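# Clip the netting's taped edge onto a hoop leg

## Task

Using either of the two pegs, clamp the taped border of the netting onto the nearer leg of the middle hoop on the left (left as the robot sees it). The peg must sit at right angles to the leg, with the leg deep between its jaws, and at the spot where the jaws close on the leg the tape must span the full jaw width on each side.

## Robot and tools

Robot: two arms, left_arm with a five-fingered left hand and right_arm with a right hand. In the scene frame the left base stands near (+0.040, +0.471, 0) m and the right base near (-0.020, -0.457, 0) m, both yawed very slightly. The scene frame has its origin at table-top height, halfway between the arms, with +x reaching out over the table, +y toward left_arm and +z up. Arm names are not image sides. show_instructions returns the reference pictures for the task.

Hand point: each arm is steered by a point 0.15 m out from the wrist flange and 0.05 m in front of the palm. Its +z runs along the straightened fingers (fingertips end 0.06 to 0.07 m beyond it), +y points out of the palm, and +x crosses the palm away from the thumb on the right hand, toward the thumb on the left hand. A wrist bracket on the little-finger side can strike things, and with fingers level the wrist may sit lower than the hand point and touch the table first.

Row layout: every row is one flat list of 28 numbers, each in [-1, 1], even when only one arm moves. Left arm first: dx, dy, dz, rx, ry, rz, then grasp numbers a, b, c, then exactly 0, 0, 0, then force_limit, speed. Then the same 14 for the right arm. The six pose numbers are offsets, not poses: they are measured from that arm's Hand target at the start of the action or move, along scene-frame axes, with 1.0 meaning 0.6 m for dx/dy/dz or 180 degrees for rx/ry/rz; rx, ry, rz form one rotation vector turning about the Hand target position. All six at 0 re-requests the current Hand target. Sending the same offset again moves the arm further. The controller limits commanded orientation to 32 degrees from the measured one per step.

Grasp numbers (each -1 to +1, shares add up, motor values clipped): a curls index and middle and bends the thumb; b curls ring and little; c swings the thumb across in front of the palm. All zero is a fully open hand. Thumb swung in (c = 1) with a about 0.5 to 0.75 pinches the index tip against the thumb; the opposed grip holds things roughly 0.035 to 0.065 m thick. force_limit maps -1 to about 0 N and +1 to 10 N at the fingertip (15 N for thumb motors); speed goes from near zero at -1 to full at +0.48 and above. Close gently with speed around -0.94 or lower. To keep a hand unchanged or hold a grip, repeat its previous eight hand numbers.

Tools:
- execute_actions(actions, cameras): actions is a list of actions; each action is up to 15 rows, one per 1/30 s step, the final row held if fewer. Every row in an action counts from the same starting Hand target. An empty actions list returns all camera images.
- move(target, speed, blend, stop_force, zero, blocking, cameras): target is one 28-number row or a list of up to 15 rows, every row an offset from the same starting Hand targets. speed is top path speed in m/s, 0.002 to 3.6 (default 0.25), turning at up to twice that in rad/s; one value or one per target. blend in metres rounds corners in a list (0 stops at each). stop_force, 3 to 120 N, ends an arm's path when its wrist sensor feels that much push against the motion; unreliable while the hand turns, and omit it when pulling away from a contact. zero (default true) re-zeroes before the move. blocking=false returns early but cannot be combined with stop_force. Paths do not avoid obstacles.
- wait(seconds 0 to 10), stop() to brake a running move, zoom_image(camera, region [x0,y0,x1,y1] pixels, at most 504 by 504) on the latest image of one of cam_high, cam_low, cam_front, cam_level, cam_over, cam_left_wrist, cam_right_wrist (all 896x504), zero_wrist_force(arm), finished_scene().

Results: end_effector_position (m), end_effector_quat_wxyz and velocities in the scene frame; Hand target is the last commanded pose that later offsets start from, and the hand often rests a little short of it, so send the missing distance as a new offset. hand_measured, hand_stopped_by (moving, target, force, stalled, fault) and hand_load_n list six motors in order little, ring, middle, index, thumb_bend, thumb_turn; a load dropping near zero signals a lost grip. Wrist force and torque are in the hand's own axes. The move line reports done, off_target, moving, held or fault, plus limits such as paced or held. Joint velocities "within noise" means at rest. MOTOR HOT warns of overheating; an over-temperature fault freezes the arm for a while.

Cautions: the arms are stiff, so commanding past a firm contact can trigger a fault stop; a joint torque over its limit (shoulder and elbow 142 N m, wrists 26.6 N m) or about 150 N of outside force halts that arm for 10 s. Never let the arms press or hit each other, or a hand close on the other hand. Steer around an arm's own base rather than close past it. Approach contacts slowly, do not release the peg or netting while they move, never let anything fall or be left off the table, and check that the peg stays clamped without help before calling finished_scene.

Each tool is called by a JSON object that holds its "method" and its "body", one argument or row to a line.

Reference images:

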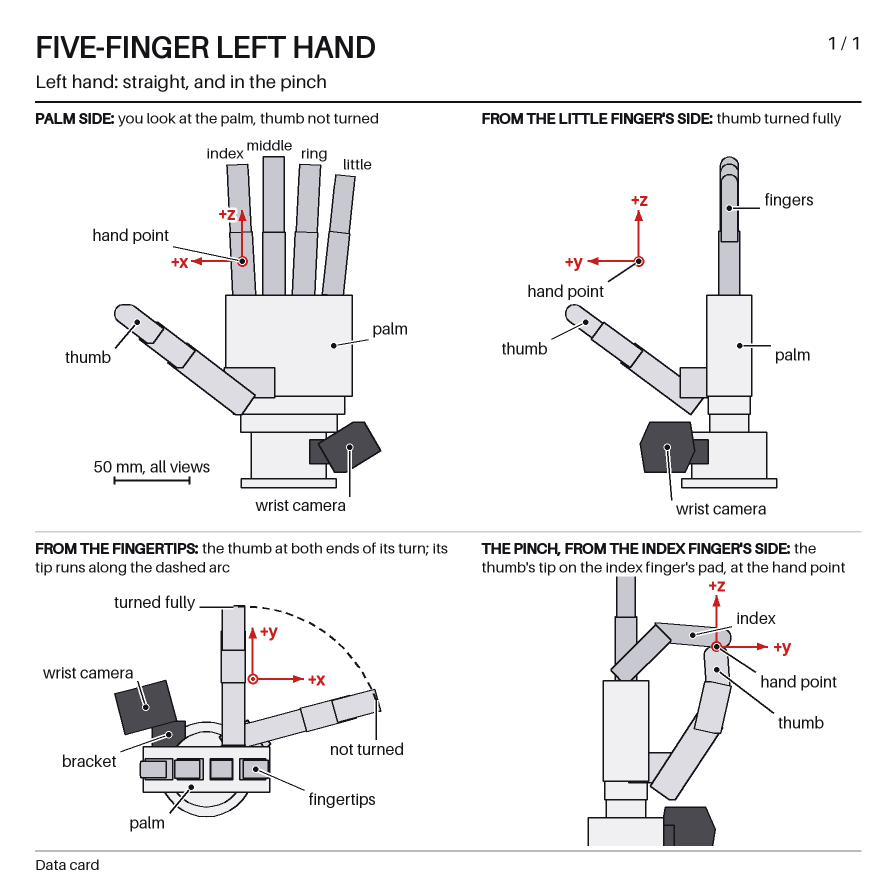

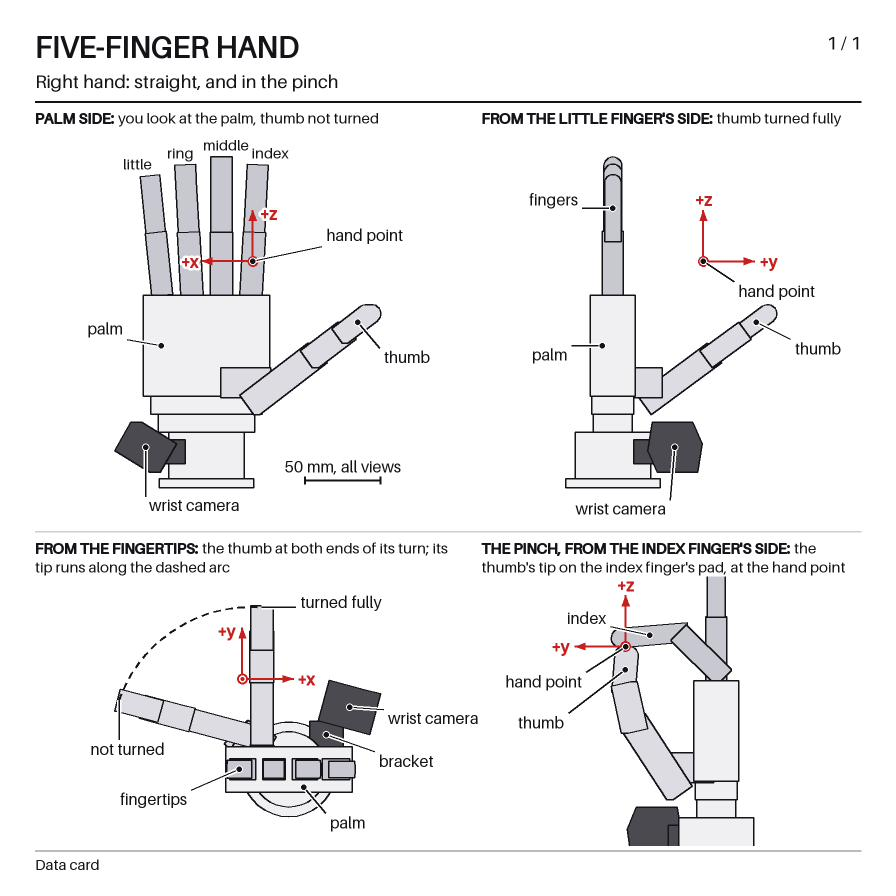

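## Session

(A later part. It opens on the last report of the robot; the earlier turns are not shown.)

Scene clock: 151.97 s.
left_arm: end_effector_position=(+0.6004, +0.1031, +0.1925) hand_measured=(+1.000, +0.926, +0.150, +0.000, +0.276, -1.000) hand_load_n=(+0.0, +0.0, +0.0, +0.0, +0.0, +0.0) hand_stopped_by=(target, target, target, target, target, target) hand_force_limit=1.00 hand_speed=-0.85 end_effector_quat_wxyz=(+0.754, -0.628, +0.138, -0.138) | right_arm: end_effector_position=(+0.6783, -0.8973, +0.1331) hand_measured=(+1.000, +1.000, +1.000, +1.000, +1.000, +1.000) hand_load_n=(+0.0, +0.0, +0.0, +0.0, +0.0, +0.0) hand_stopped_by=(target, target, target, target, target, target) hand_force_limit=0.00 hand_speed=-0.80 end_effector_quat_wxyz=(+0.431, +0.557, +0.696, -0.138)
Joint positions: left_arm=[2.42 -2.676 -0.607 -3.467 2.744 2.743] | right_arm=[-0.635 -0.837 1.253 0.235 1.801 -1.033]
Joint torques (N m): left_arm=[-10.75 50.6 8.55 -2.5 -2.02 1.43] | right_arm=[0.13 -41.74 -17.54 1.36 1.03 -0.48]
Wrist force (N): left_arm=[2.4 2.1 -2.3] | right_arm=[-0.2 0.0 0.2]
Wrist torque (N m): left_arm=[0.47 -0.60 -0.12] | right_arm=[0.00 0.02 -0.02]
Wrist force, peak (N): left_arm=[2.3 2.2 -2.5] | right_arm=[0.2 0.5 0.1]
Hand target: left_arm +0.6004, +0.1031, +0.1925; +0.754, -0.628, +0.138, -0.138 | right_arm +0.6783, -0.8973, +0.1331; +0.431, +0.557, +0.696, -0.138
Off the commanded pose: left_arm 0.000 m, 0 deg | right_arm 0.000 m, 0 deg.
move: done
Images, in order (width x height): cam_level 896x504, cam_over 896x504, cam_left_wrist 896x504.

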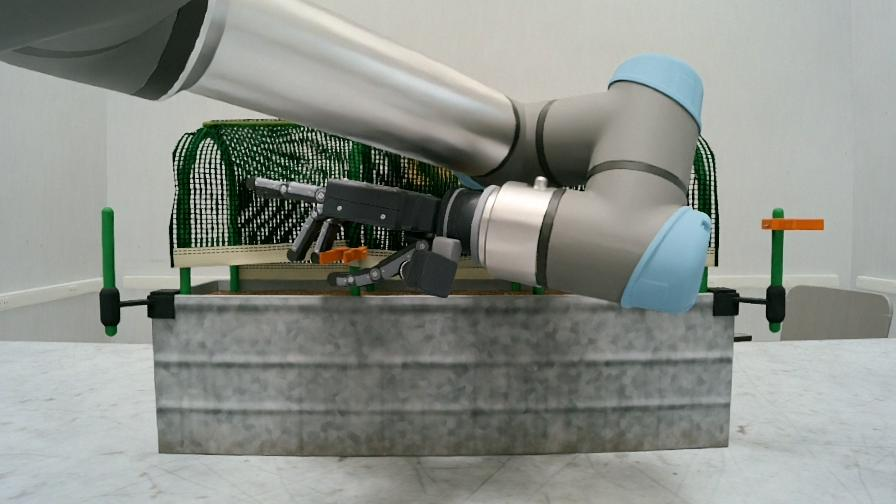

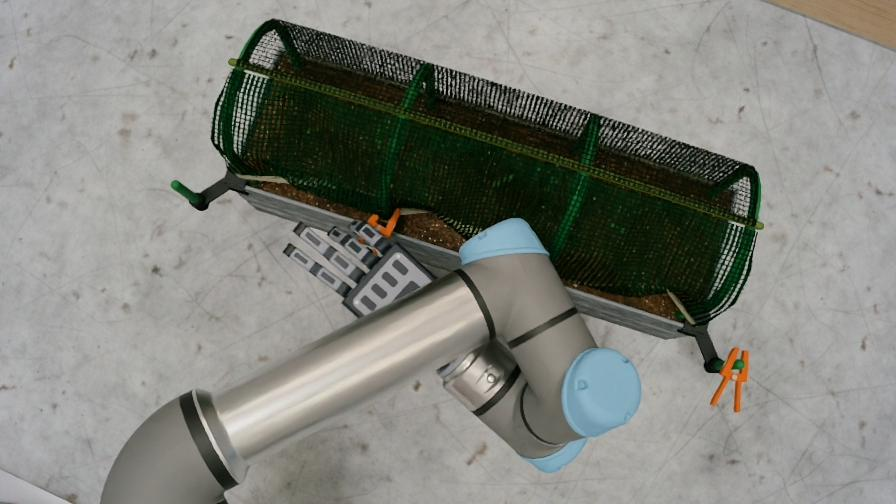

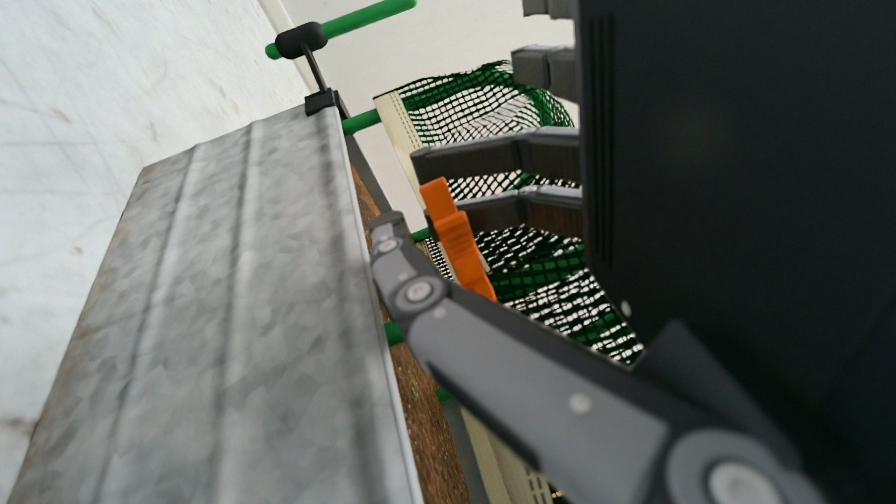

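{"method": "move", "body": {
  "target": [0,0,0,0,0,0, 0.25, 0, 1, 0, 0, 0, 1, -0.5, 0,0,0,0,0,0, 0,0,0,0,0,0, 0,-0.8],
  "speed": 0.05,
  "cameras": ["cam_over", "cam_level", "cam_left_wrist"]
}}

{"method": "zoom_image", "body": {
  "camera": "cam_over",
  "region": [345, 190, 415, 260]
}}

{"method": "zoom_image", "body": {
  "camera": "cam_level",
  "region": [295, 230, 395, 280]
}}

{"method": "zoom_image", "body": {
  "camera": "cam_left_wrist",
  "region": [360, 130, 520, 370]
}}

Scene clock: 157.33 s.
left_arm: end_effector_position=(+0.6004, +0.1031, +0.1925) hand_measured=(+1.000, +0.962, +0.650, +0.500, +0.462, -1.000) hand_load_n=(+0.0, +0.0, +0.0, +0.0, +0.0, +0.0) hand_stopped_by=(target, target, target, target, target, target) hand_force_limit=1.00 hand_speed=-0.50 end_effector_quat_wxyz=(+0.754, -0.628, +0.138, -0.138) | right_arm: end_effector_position=(+0.6783, -0.8973, +0.1331) hand_measured=(+1.000, +1.000, +1.000, +1.000, +1.000, +1.000) hand_load_n=(+0.0, +0.0, +0.0, +0.0, +0.0, +0.0) hand_stopped_by=(target, target, target, target, target, target) hand_force_limit=0.00 hand_speed=-0.80 end_effector_quat_wxyz=(+0.431, +0.557, +0.696, -0.138)
Joint positions: left_arm=[2.42 -2.676 -0.607 -3.467 2.744 2.743] | right_arm=[-0.635 -0.837 1.253 0.235 1.801 -1.033]
Joint torques (N m): left_arm=[-9.3 48.93 12.67 -3 -1.32 1.31] | right_arm=[0.11 -40.92 -17.64 1.44 1.08 -0.52]
Wrist force (N): left_arm=[2.4 2.0 -2.2] | right_arm=[0.3 0.1 -0.1]
Wrist torque (N m): left_arm=[0.46 -0.58 -0.13] | right_arm=[0.03 -0.04 0.02]
Wrist force, peak (N): left_arm=[2.3 2.3 -2.5] | right_arm=[0.0 0.6 0.1]
Hand target: left_arm +0.6004, +0.1031, +0.1925; +0.754, -0.628, +0.138, -0.138 | right_arm +0.6783, -0.8973, +0.1331; +0.431, +0.557, +0.696, -0.138
Off the commanded pose: left_arm 0.000 m, 0 deg | right_arm 0.000 m, 0 deg.
move: done
Images, in order (width x height): cam_level 896x504, cam_over 896x504, cam_left_wrist 896x504.

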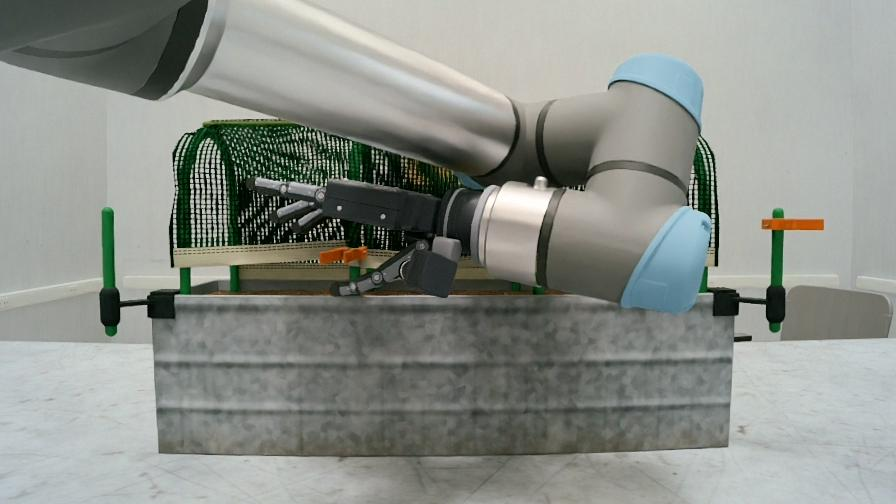

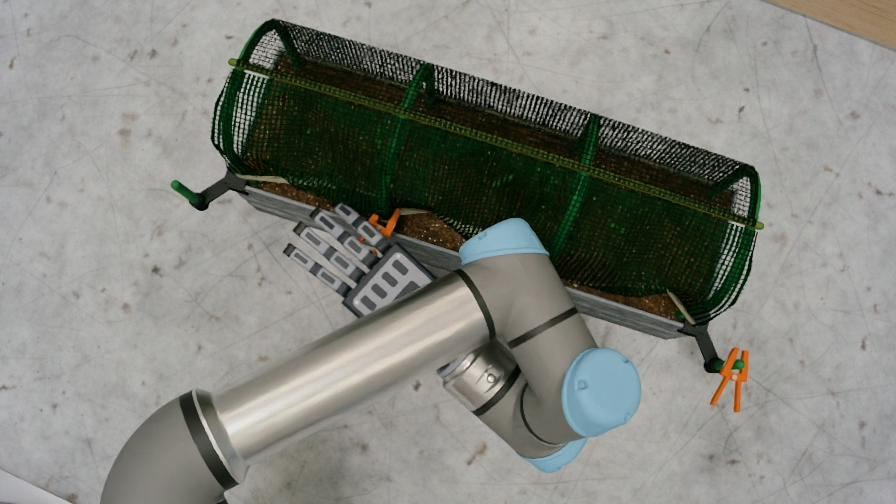

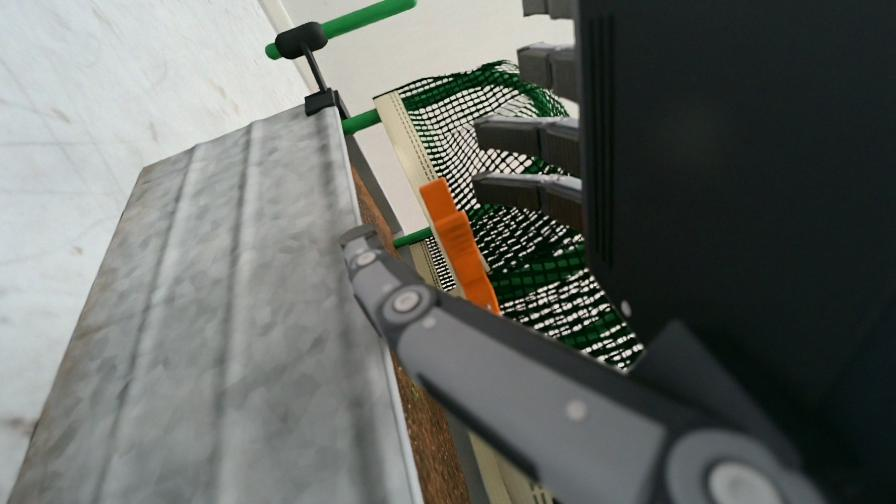

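Scaled by 7.200 from the camera's 896x504 image, which has a finer 1280x720 frame.

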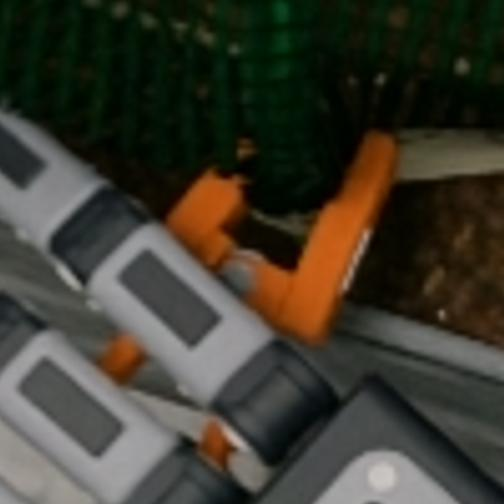

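Scaled by 5.040 from the camera's 896x504 image, which has a finer 1280x720 frame.

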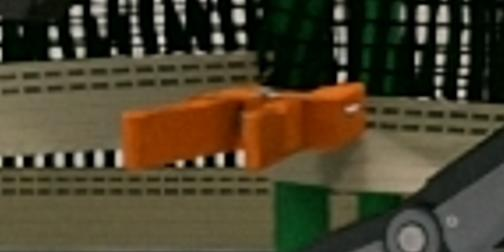

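Scaled by 2.100 from the camera's 896x504 image, which has a finer 1280x720 frame.

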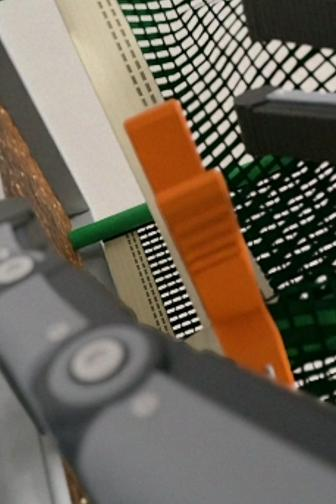

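{"method": "move", "body": {
  "target": [0.0065, -0.0255, 0, 0, 0, 0.0361, 0.25, 0, 1, 0, 0, 0, 1, -0.5, 0,0,0,0,0,0, 0,0,0,0,0,0, 0,-0.8],
  "speed": 0.06,
  "cameras": ["cam_over", "cam_level", "cam_left_wrist", "cam_front"]
}}

{"method": "zoom_image", "body": {
  "camera": "cam_over",
  "region": [345, 190, 415, 260]
}}

{"method": "zoom_image", "body": {
  "camera": "cam_level",
  "region": [295, 230, 395, 280]
}}

{"method": "zoom_image", "body": {
  "camera": "cam_left_wrist",
  "region": [360, 130, 520, 370]
}}

Scene clock: 159.93 s.
left_arm: end_effector_position=(+0.6033, +0.0897, +0.1921) hand_measured=(+1.000, +0.962, +0.650, +0.500, +0.462, -1.000) hand_load_n=(+0.0, +0.0, +0.0, +0.0, +0.0, +0.0) hand_stopped_by=(target, target, target, target, target, target) hand_force_limit=1.00 hand_speed=-0.50 end_effector_quat_wxyz=(+0.758, -0.635, +0.108, -0.101) | right_arm: end_effector_position=(+0.6783, -0.8973, +0.1331) hand_measured=(+1.000, +1.000, +1.000, +1.000, +1.000, +1.000) hand_load_n=(+0.0, +0.0, +0.0, +0.0, +0.0, +0.0) hand_stopped_by=(target, target, target, target, target, target) hand_force_limit=0.00 hand_speed=-0.80 end_effector_quat_wxyz=(+0.431, +0.557, +0.696, -0.138)
Joint positions: left_arm=[2.42 -2.82 -0.307 -3.53 2.655 2.844] | right_arm=[-0.635 -0.837 1.253 0.235 1.801 -1.033]
Joint torques (N m): left_arm=[-10.06 67.6 5.86 -0.14 1.2 -1.63] | right_arm=[0.17 -41.26 -17.77 1.41 1.08 -0.45]
Wrist force (N): left_arm=[2.2 1.8 -2.5] | right_arm=[0.4 0.3 0.0]
Wrist torque (N m): left_arm=[0.49 -0.56 0.06] | right_arm=[0.05 -0.06 0.03]
Wrist force, peak (N): left_arm=[2.3 3.0 -2.8] | right_arm=[0.4 0.5 0.2]
Hand target: left_arm +0.6032, +0.0896, +0.1921; +0.758, -0.635, +0.108, -0.101 (not the last commanded pose) | right_arm +0.6783, -0.8973, +0.1331; +0.431, +0.557, +0.696, -0.138
Off the commanded pose: left_arm 0.002 m, 1 deg | right_arm 0.000 m, 0 deg.
move: held (left_arm; a check stopped the path); limits=held
pose unreachable (left arm): on one or more control steps of this call, first in action 0 (counted from 0), this arm could not follow its commanded pose, so it was not sent that pose on those steps. It may still have moved: this result reports where it is.
cause: moving toward the commanded pose would bring two parts of the arm too close to each other (joints 4 (wrist 1) to 6 (wrist 3) lie between them).
Images, in order (width x height): cam_front 896x504, cam_level 896x504, cam_over 896x504, cam_left_wrist 896x504.

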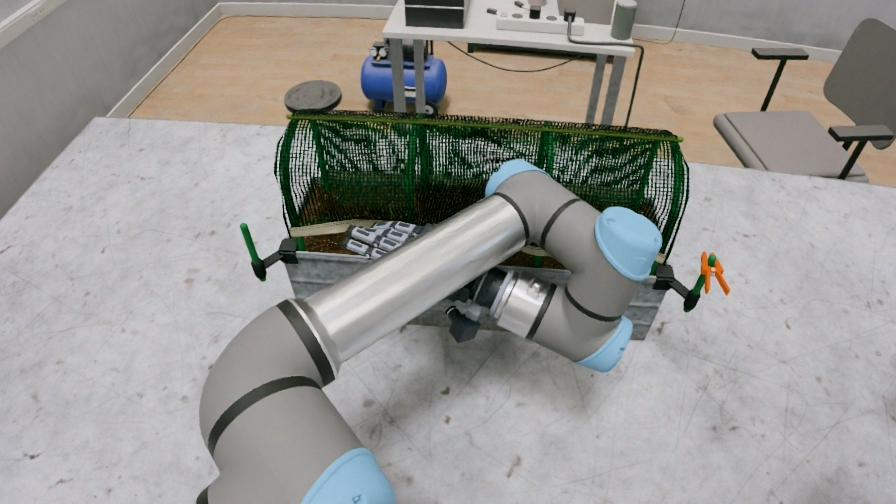

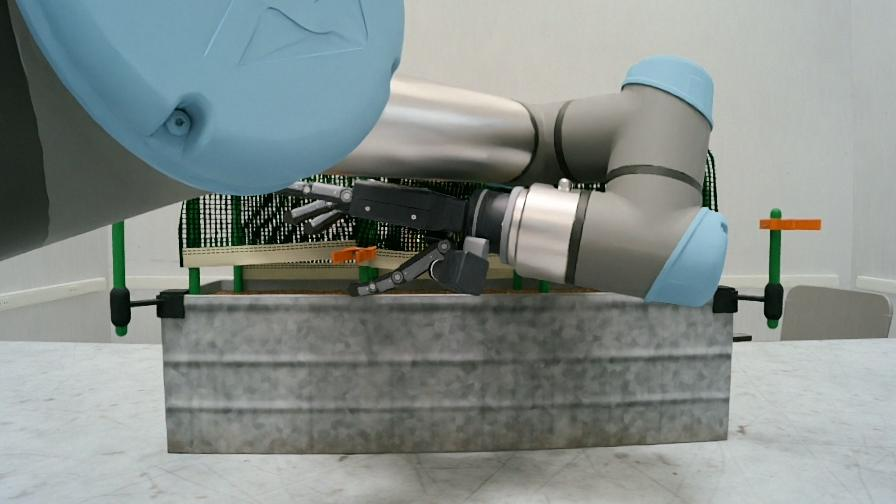

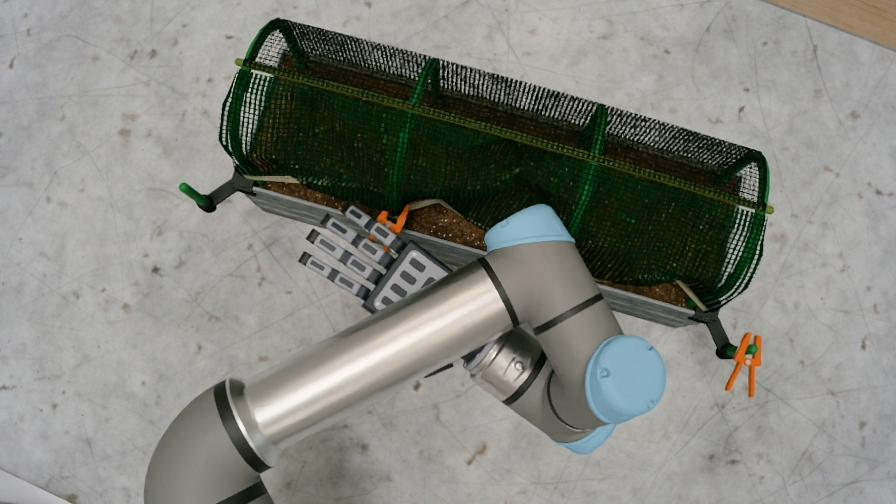

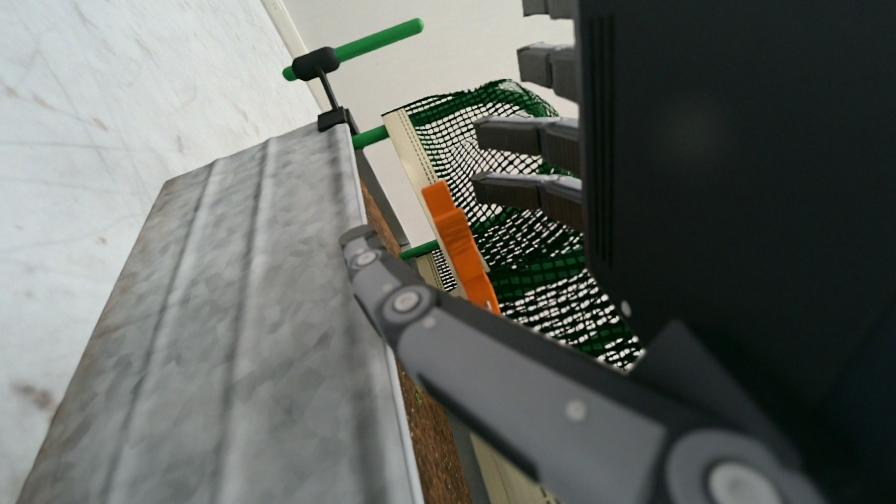

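Scaled by 7.200 from the camera's 896x504 image, which has a finer 1280x720 frame.

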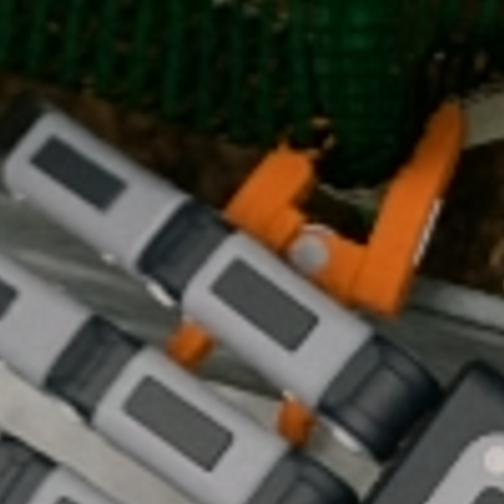

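Scaled by 5.040 from the camera's 896x504 image, which has a finer 1280x720 frame.

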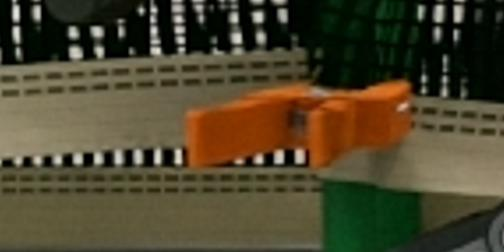

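Scaled by 2.100 from the camera's 896x504 image, which has a finer 1280x720 frame.

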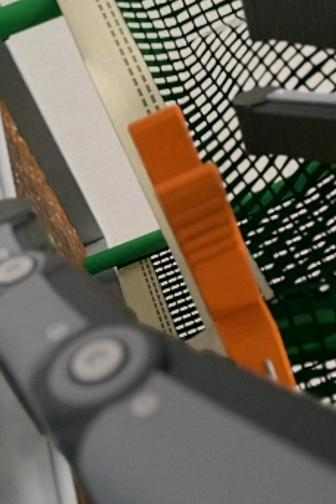

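{"method": "move", "body": {
  "target": [-0.0167, 0.0167, 0, 0, 0, -0.0311, 0.25, 0, 1, 0, 0, 0, 1, -0.5, 0,0,0,0,0,0, 0,0,0,0,0,0, 0,-0.8],
  "speed": 0.05,
  "cameras": ["cam_over", "cam_level", "cam_left_wrist", "cam_low"]
}}

{"method": "zoom_image", "body": {
  "camera": "cam_over",
  "region": [345, 190, 415, 260]
}}

{"method": "zoom_image", "body": {
  "camera": "cam_low",
  "region": [450, 110, 670, 250]
}}

Scene clock: 164.43 s.
left_arm: end_effector_position=(+0.5932, +0.0996, +0.1921) hand_measured=(+1.000, +0.962, +0.650, +0.500, +0.462, -1.000) hand_load_n=(+0.0, +0.0, +0.0, +0.0, +0.0, +0.0) hand_stopped_by=(target, target, target, target, target, target) hand_force_limit=1.00 hand_speed=-0.50 end_effector_quat_wxyz=(+0.753, -0.629, +0.138, -0.138) | right_arm: end_effector_position=(+0.6783, -0.8973, +0.1331) hand_measured=(+1.000, +1.000, +1.000, +1.000, +1.000, +1.000) hand_load_n=(+0.0, +0.0, +0.0, +0.0, +0.0, +0.0) hand_stopped_by=(target, target, target, target, target, target) hand_force_limit=0.00 hand_speed=-0.80 end_effector_quat_wxyz=(+0.431, +0.557, +0.696, -0.138)
Joint positions: left_arm=[2.41 -2.663 -0.628 -3.439 2.735 2.763] | right_arm=[-0.635 -0.837 1.253 0.235 1.801 -1.033]
Joint torques (N m): left_arm=[-10.04 65.89 6.34 0.17 1.04 -1.47] | right_arm=[0.36 -41.5 -17.42 1.33 1.07 -0.45]
Wrist force (N): left_arm=[2.3 2.3 -2.4] | right_arm=[0.3 0.3 0.0]
Wrist torque (N m): left_arm=[0.52 -0.57 0.03] | right_arm=[0.05 -0.04 0.02]
Wrist force, peak (N): left_arm=[2.3 2.2 -2.6] | right_arm=[0.6 0.1 0.3]
Hand target: left_arm +0.5932, +0.0996, +0.1921; +0.753, -0.629, +0.139, -0.138 | right_arm +0.6783, -0.8973, +0.1331; +0.431, +0.557, +0.696, -0.138
Off the commanded pose: left_arm 0.000 m, 0 deg | right_arm 0.000 m, 0 deg.
move: done
Images, in order (width x height): cam_low 896x504, cam_level 896x504, cam_over 896x504, cam_left_wrist 896x504.

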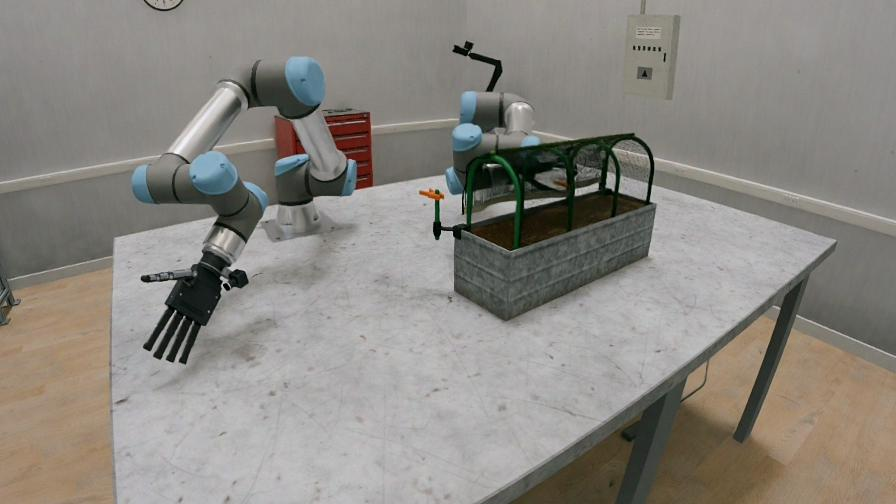

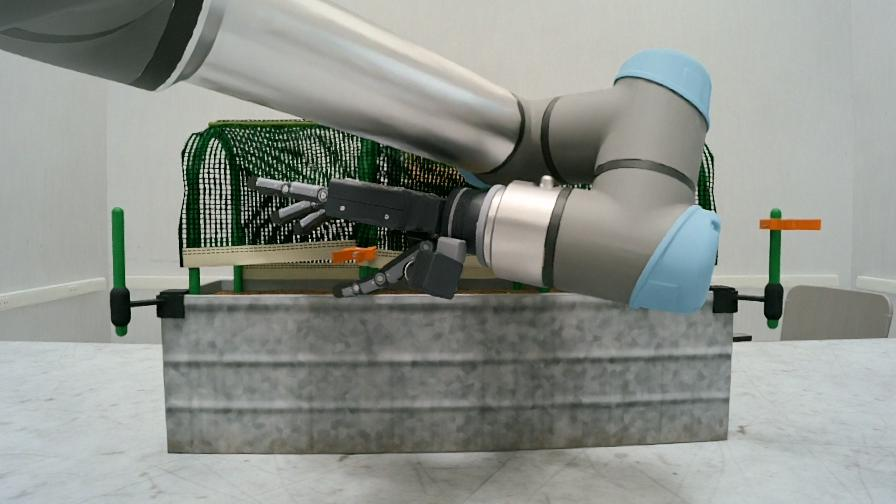

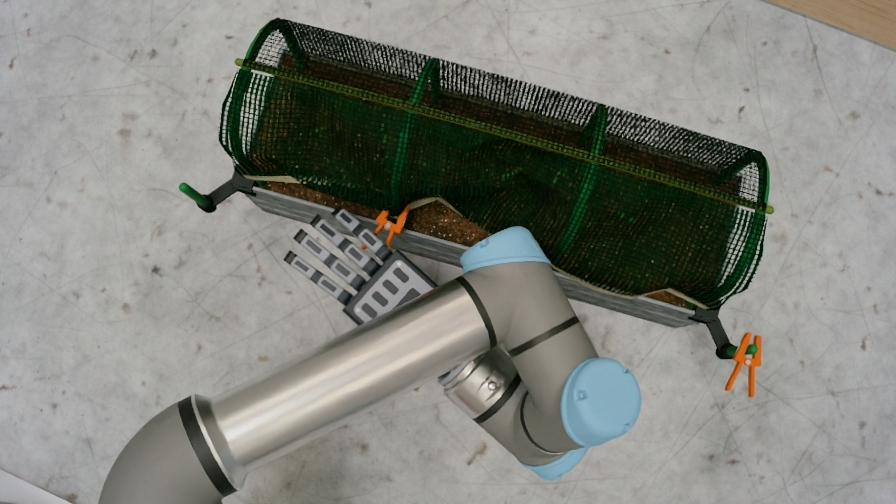

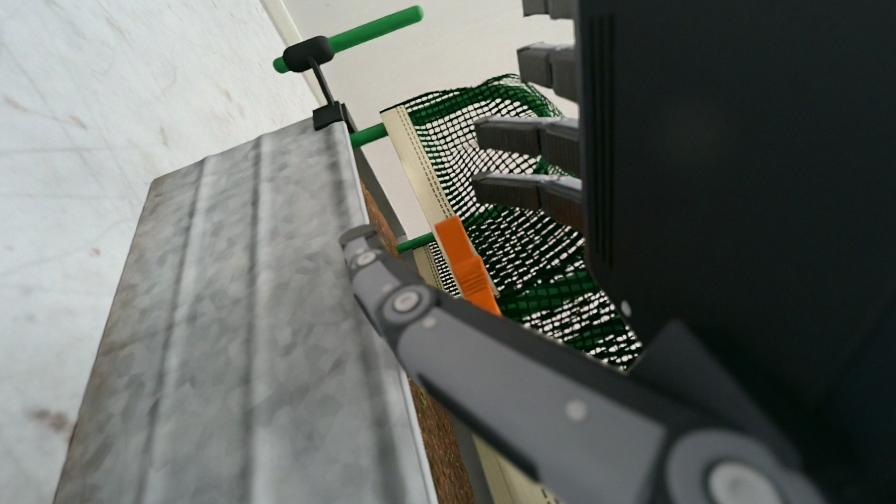

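Scaled by 7.200 from the camera's 896x504 image, which has a finer 1280x720 frame.

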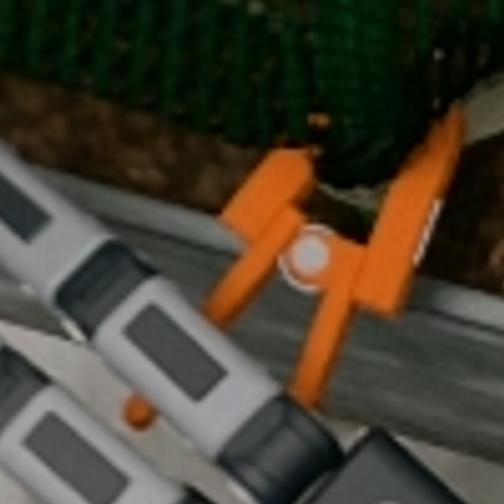

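Scaled by 2.291 from the camera's 896x504 image, which has a finer 1280x720 frame.

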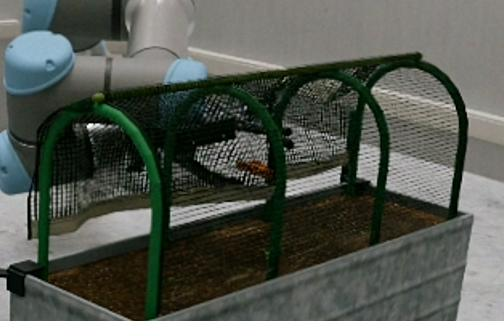

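{"method": "move", "body": {
  "target": [
    [0, 0, 0.05, 0, 0, 0, 0.5, 0, 1, 0, 0, 0, 1, -0.5, 0,0,0,0,0,0, 0,0,0,0,0,0, 0,-0.8],
    [0.0063, -0.0477, 0.05, 0, 0, 0, 0.5, 0, 1, 0, 0, 0, 1, -0.5, 0,0,0,0,0,0, 0,0,0,0,0,0, 0,-0.8]
  ],
  "speed": 0.06,
  "cameras": ["cam_over", "cam_level", "cam_left_wrist", "cam_front"]
}}

{"method": "zoom_image", "body": {
  "camera": "cam_over",
  "region": [345, 190, 415, 260]
}}

Scene clock: 170.27 s.
left_arm: end_effector_position=(+0.5968, +0.0712, +0.2221) hand_measured=(+1.000, +0.926, +0.150, +0.000, +0.276, -1.000) hand_load_n=(+0.0, +0.0, +0.0, +0.0, +0.0, +0.0) hand_stopped_by=(target, target, target, target, target, target) hand_force_limit=1.00 hand_speed=-0.50 end_effector_quat_wxyz=(+0.752, -0.629, +0.139, -0.138) | right_arm: end_effector_position=(+0.6783, -0.8973, +0.1331) hand_measured=(+1.000, +1.000, +1.000, +1.000, +1.000, +1.000) hand_load_n=(+0.0, +0.0, +0.0, +0.0, -0.5, +0.0) hand_stopped_by=(target, target, target, target, target, target) hand_force_limit=0.00 hand_speed=-0.80 end_effector_quat_wxyz=(+0.431, +0.557, +0.696, -0.138)
Joint positions: left_arm=[2.386 -2.773 -0.33 -3.602 2.715 2.789] | right_arm=[-0.635 -0.837 1.253 0.235 1.801 -1.033]
Joint torques (N m): left_arm=[-9.65 51.98 32.51 -3.5 -2.11 -1.85] | right_arm=[0.25 -41.22 -16.98 1.49 1.12 -0.56]
Wrist force (N): left_arm=[2.0 2.1 -2.6] | right_arm=[0.2 0.1 0.2]
Wrist torque (N m): left_arm=[0.53 -0.50 0.06] | right_arm=[0.02 -0.04 0.02]
Wrist force, peak (N): left_arm=[2.3 2.7 -2.6] | right_arm=[0.3 0.6 -0.1]
Hand target: left_arm +0.5968, +0.0712, +0.2221; +0.752, -0.629, +0.139, -0.138 | right_arm +0.6783, -0.8973, +0.1331; +0.431, +0.557, +0.696, -0.138
Off the commanded pose: left_arm 0.000 m, 0 deg | right_arm 0.000 m, 0 deg.
move: held (left_arm; a check stopped the path); limits=held
pose unreachable (left arm): on one or more control steps of this call, first in action 0 (counted from 0), this arm could not follow its commanded pose, so it was not sent that pose on those steps. It may still have moved: this result reports where it is.
cause: moving toward the commanded pose would bring two parts of the arm too close to each other (joints 4 (wrist 1) to 6 (wrist 3) lie between them).
Images, in order (width x height): cam_front 896x504, cam_level 896x504, cam_over 896x504, cam_left_wrist 896x504.

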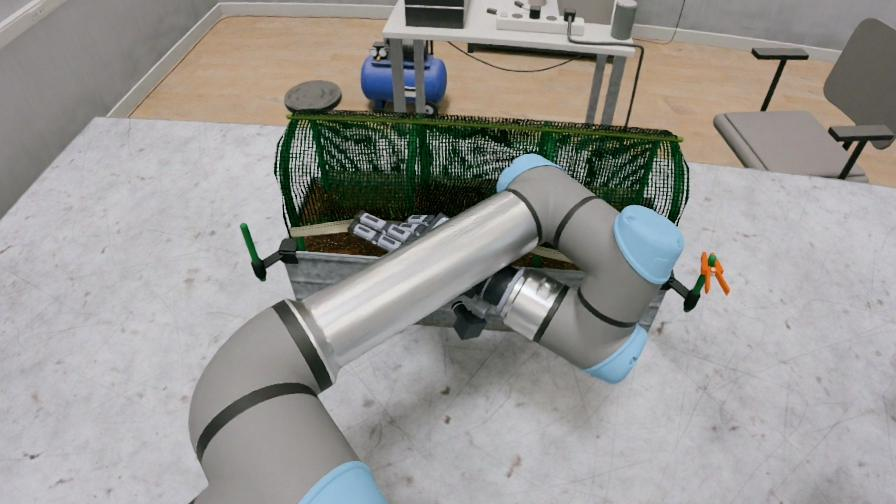

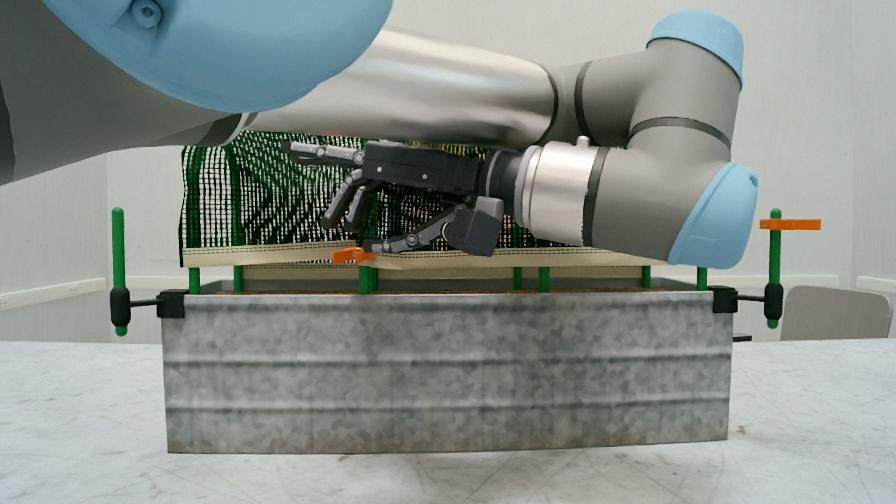

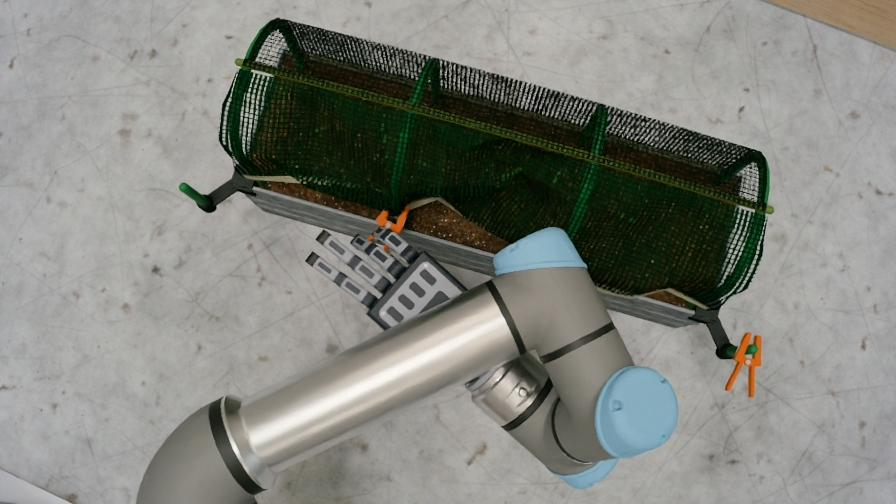

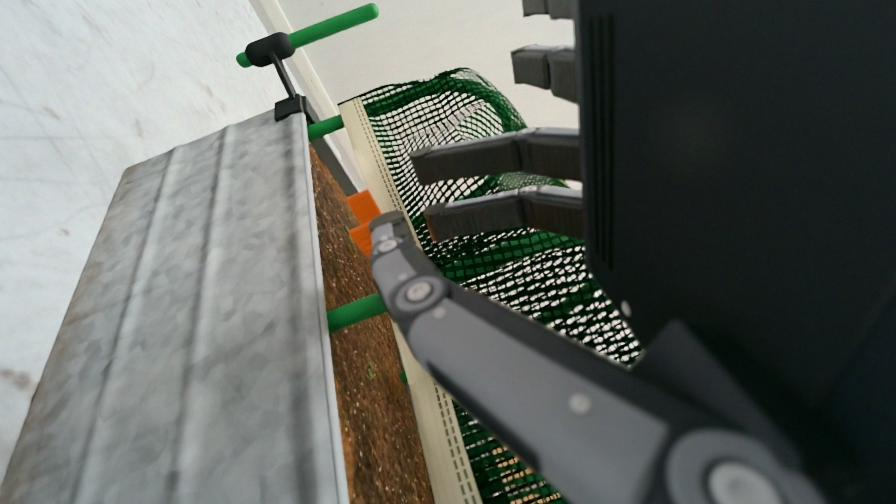

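Scaled by 7.200 from the camera's 896x504 image, which has a finer 1280x720 frame.

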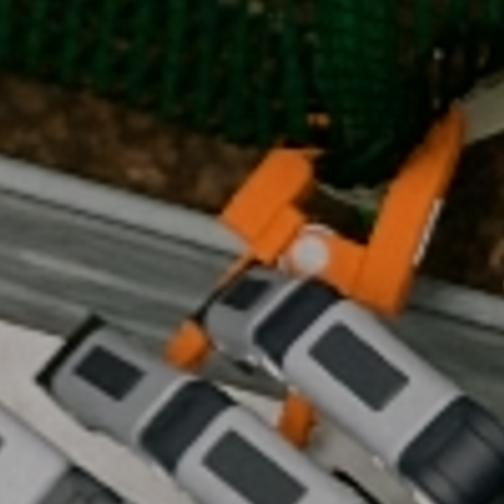

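{"method": "move", "body": {
  "target": [
    [-0.0133, 0.0015, 0, 0, 0, 0, 0.5, 0, 1, 0, 0, 0, 1, -0.5, 0,0,0,0,0,0, 0,0,0,0,0,0, 0,-0.8],
    [-0.0133, 0.0015, -0.0417, 0, 0, 0, 0.5, 0, 1, 0, 0, 0, 1, -0.5, 0,0,0,0,0,0, 0,0,0,0,0,0, 0,-0.8]
  ],
  "speed": 0.03,
  "stop_force": 6,
  "cameras": ["cam_over", "cam_level", "cam_left_wrist"]
}}

{"method": "zoom_image", "body": {
  "camera": "cam_over",
  "region": [345, 190, 415, 260]
}}

{"method": "zoom_image", "body": {
  "camera": "cam_level",
  "region": [310, 220, 410, 280]
}}

{"method": "zoom_image", "body": {
  "camera": "cam_left_wrist",
  "region": [330, 150, 490, 310]
}}

Scene clock: 173.20 s.
left_arm: end_effector_position=(+0.5888, +0.0721, +0.1970) hand_measured=(+1.000, +0.926, +0.150, +0.000, +0.276, -1.000) hand_load_n=(+0.0, +0.0, +0.0, +1.0, +0.0, +0.0) hand_stopped_by=(target, target, target, target, target, target) hand_force_limit=1.00 hand_speed=-0.50 end_effector_quat_wxyz=(+0.752, -0.629, +0.139, -0.138) | right_arm: end_effector_position=(+0.6783, -0.8973, +0.1331) hand_measured=(+1.000, +1.000, +1.000, +1.000, +1.000, +1.000) hand_load_n=(+0.0, +0.0, +0.0, +0.0, +0.0, +0.0) hand_stopped_by=(target, target, target, target, target, target) hand_force_limit=0.00 hand_speed=-0.80 end_effector_quat_wxyz=(+0.431, +0.557, +0.696, -0.138)
Joint positions: left_arm=[2.379 -2.739 -0.462 -3.499 2.709 2.795] | right_arm=[-0.635 -0.837 1.253 0.235 1.801 -1.033]
Joint torques (N m): left_arm=[-10.7 63.13 5.37 0.25 1.32 1.91] | right_arm=[-0.06 -40.87 -17.4 1.51 1.13 -0.64]
Wrist force (N): left_arm=[2.0 1.5 -1.7] | right_arm=[-0.2 0.1 0.0]
Wrist torque (N m): left_arm=[0.53 -0.57 -0.13] | right_arm=[0.02 0.03 -0.01]
Wrist force, peak (N): left_arm=[2.4 2.5 -2.7] | right_arm=[0.6 0.2 -0.2]
Hand target: left_arm +0.5888, +0.0721, +0.1970; +0.752, -0.629, +0.139, -0.138 | right_arm +0.6783, -0.8973, +0.1331; +0.431, +0.557, +0.696, -0.138
Off the commanded pose: left_arm 0.000 m, 0 deg | right_arm 0.000 m, 0 deg.
move: done
Images, in order (width x height): cam_level 896x504, cam_over 896x504, cam_left_wrist 896x504.

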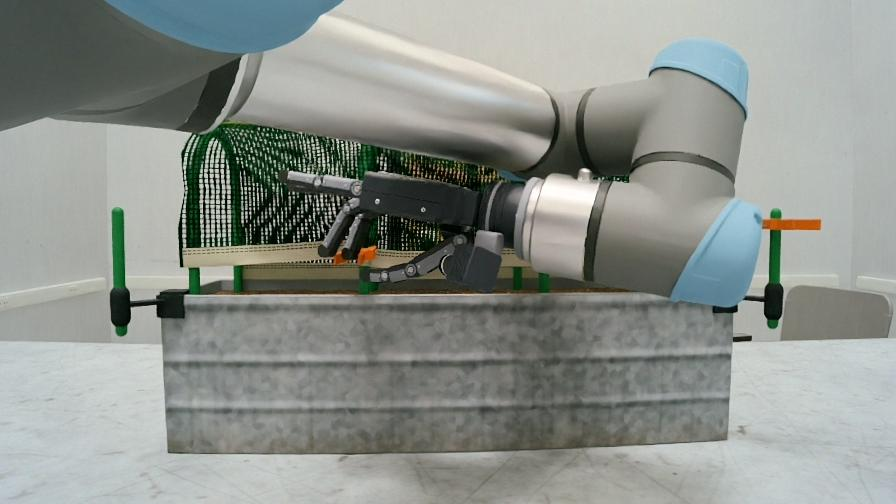

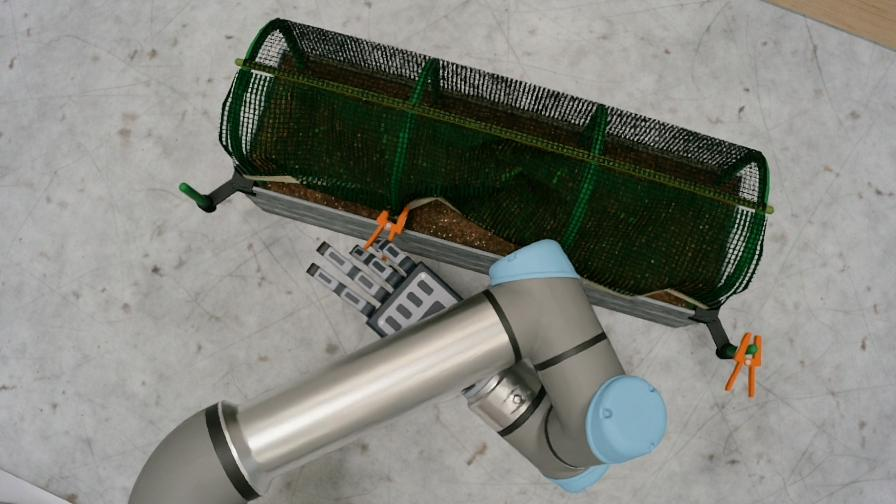

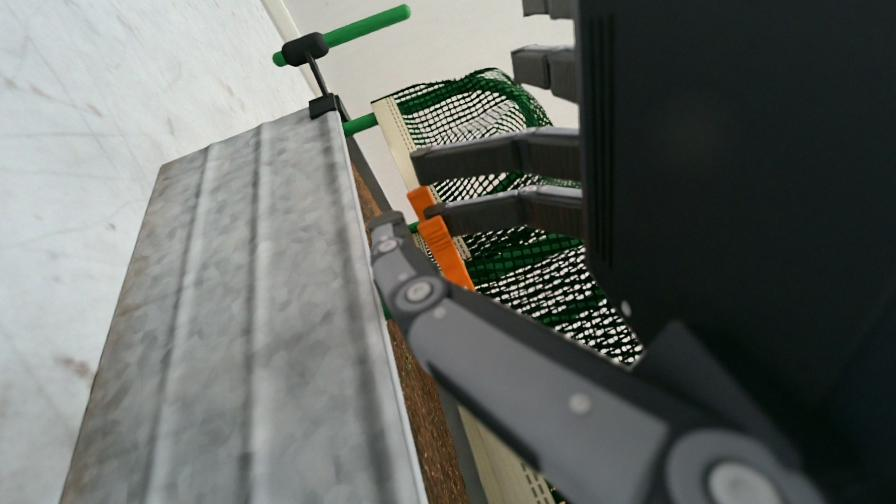

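Scaled by 7.200 from the camera's 896x504 image, which has a finer 1280x720 frame.

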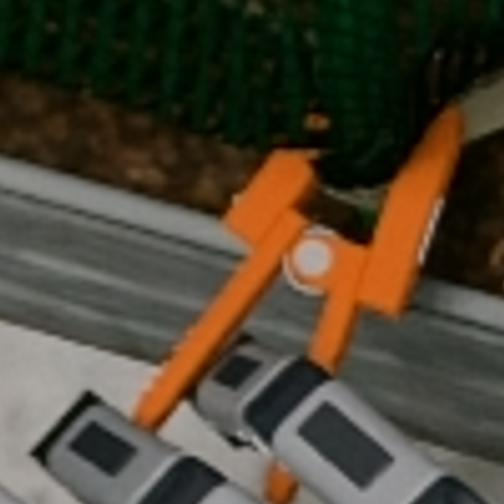

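Scaled by 5.040 from the camera's 896x504 image, which has a finer 1280x720 frame.

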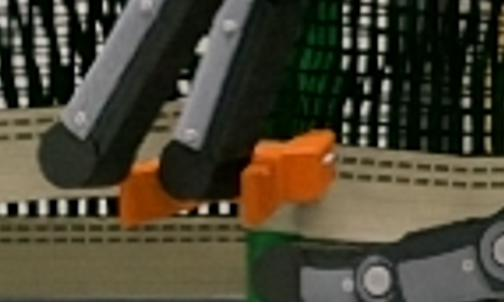

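Scaled by 3.150 from the camera's 896x504 image, which has a finer 1280x720 frame.

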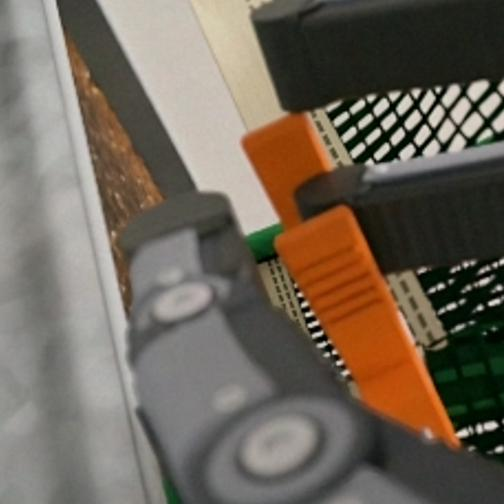

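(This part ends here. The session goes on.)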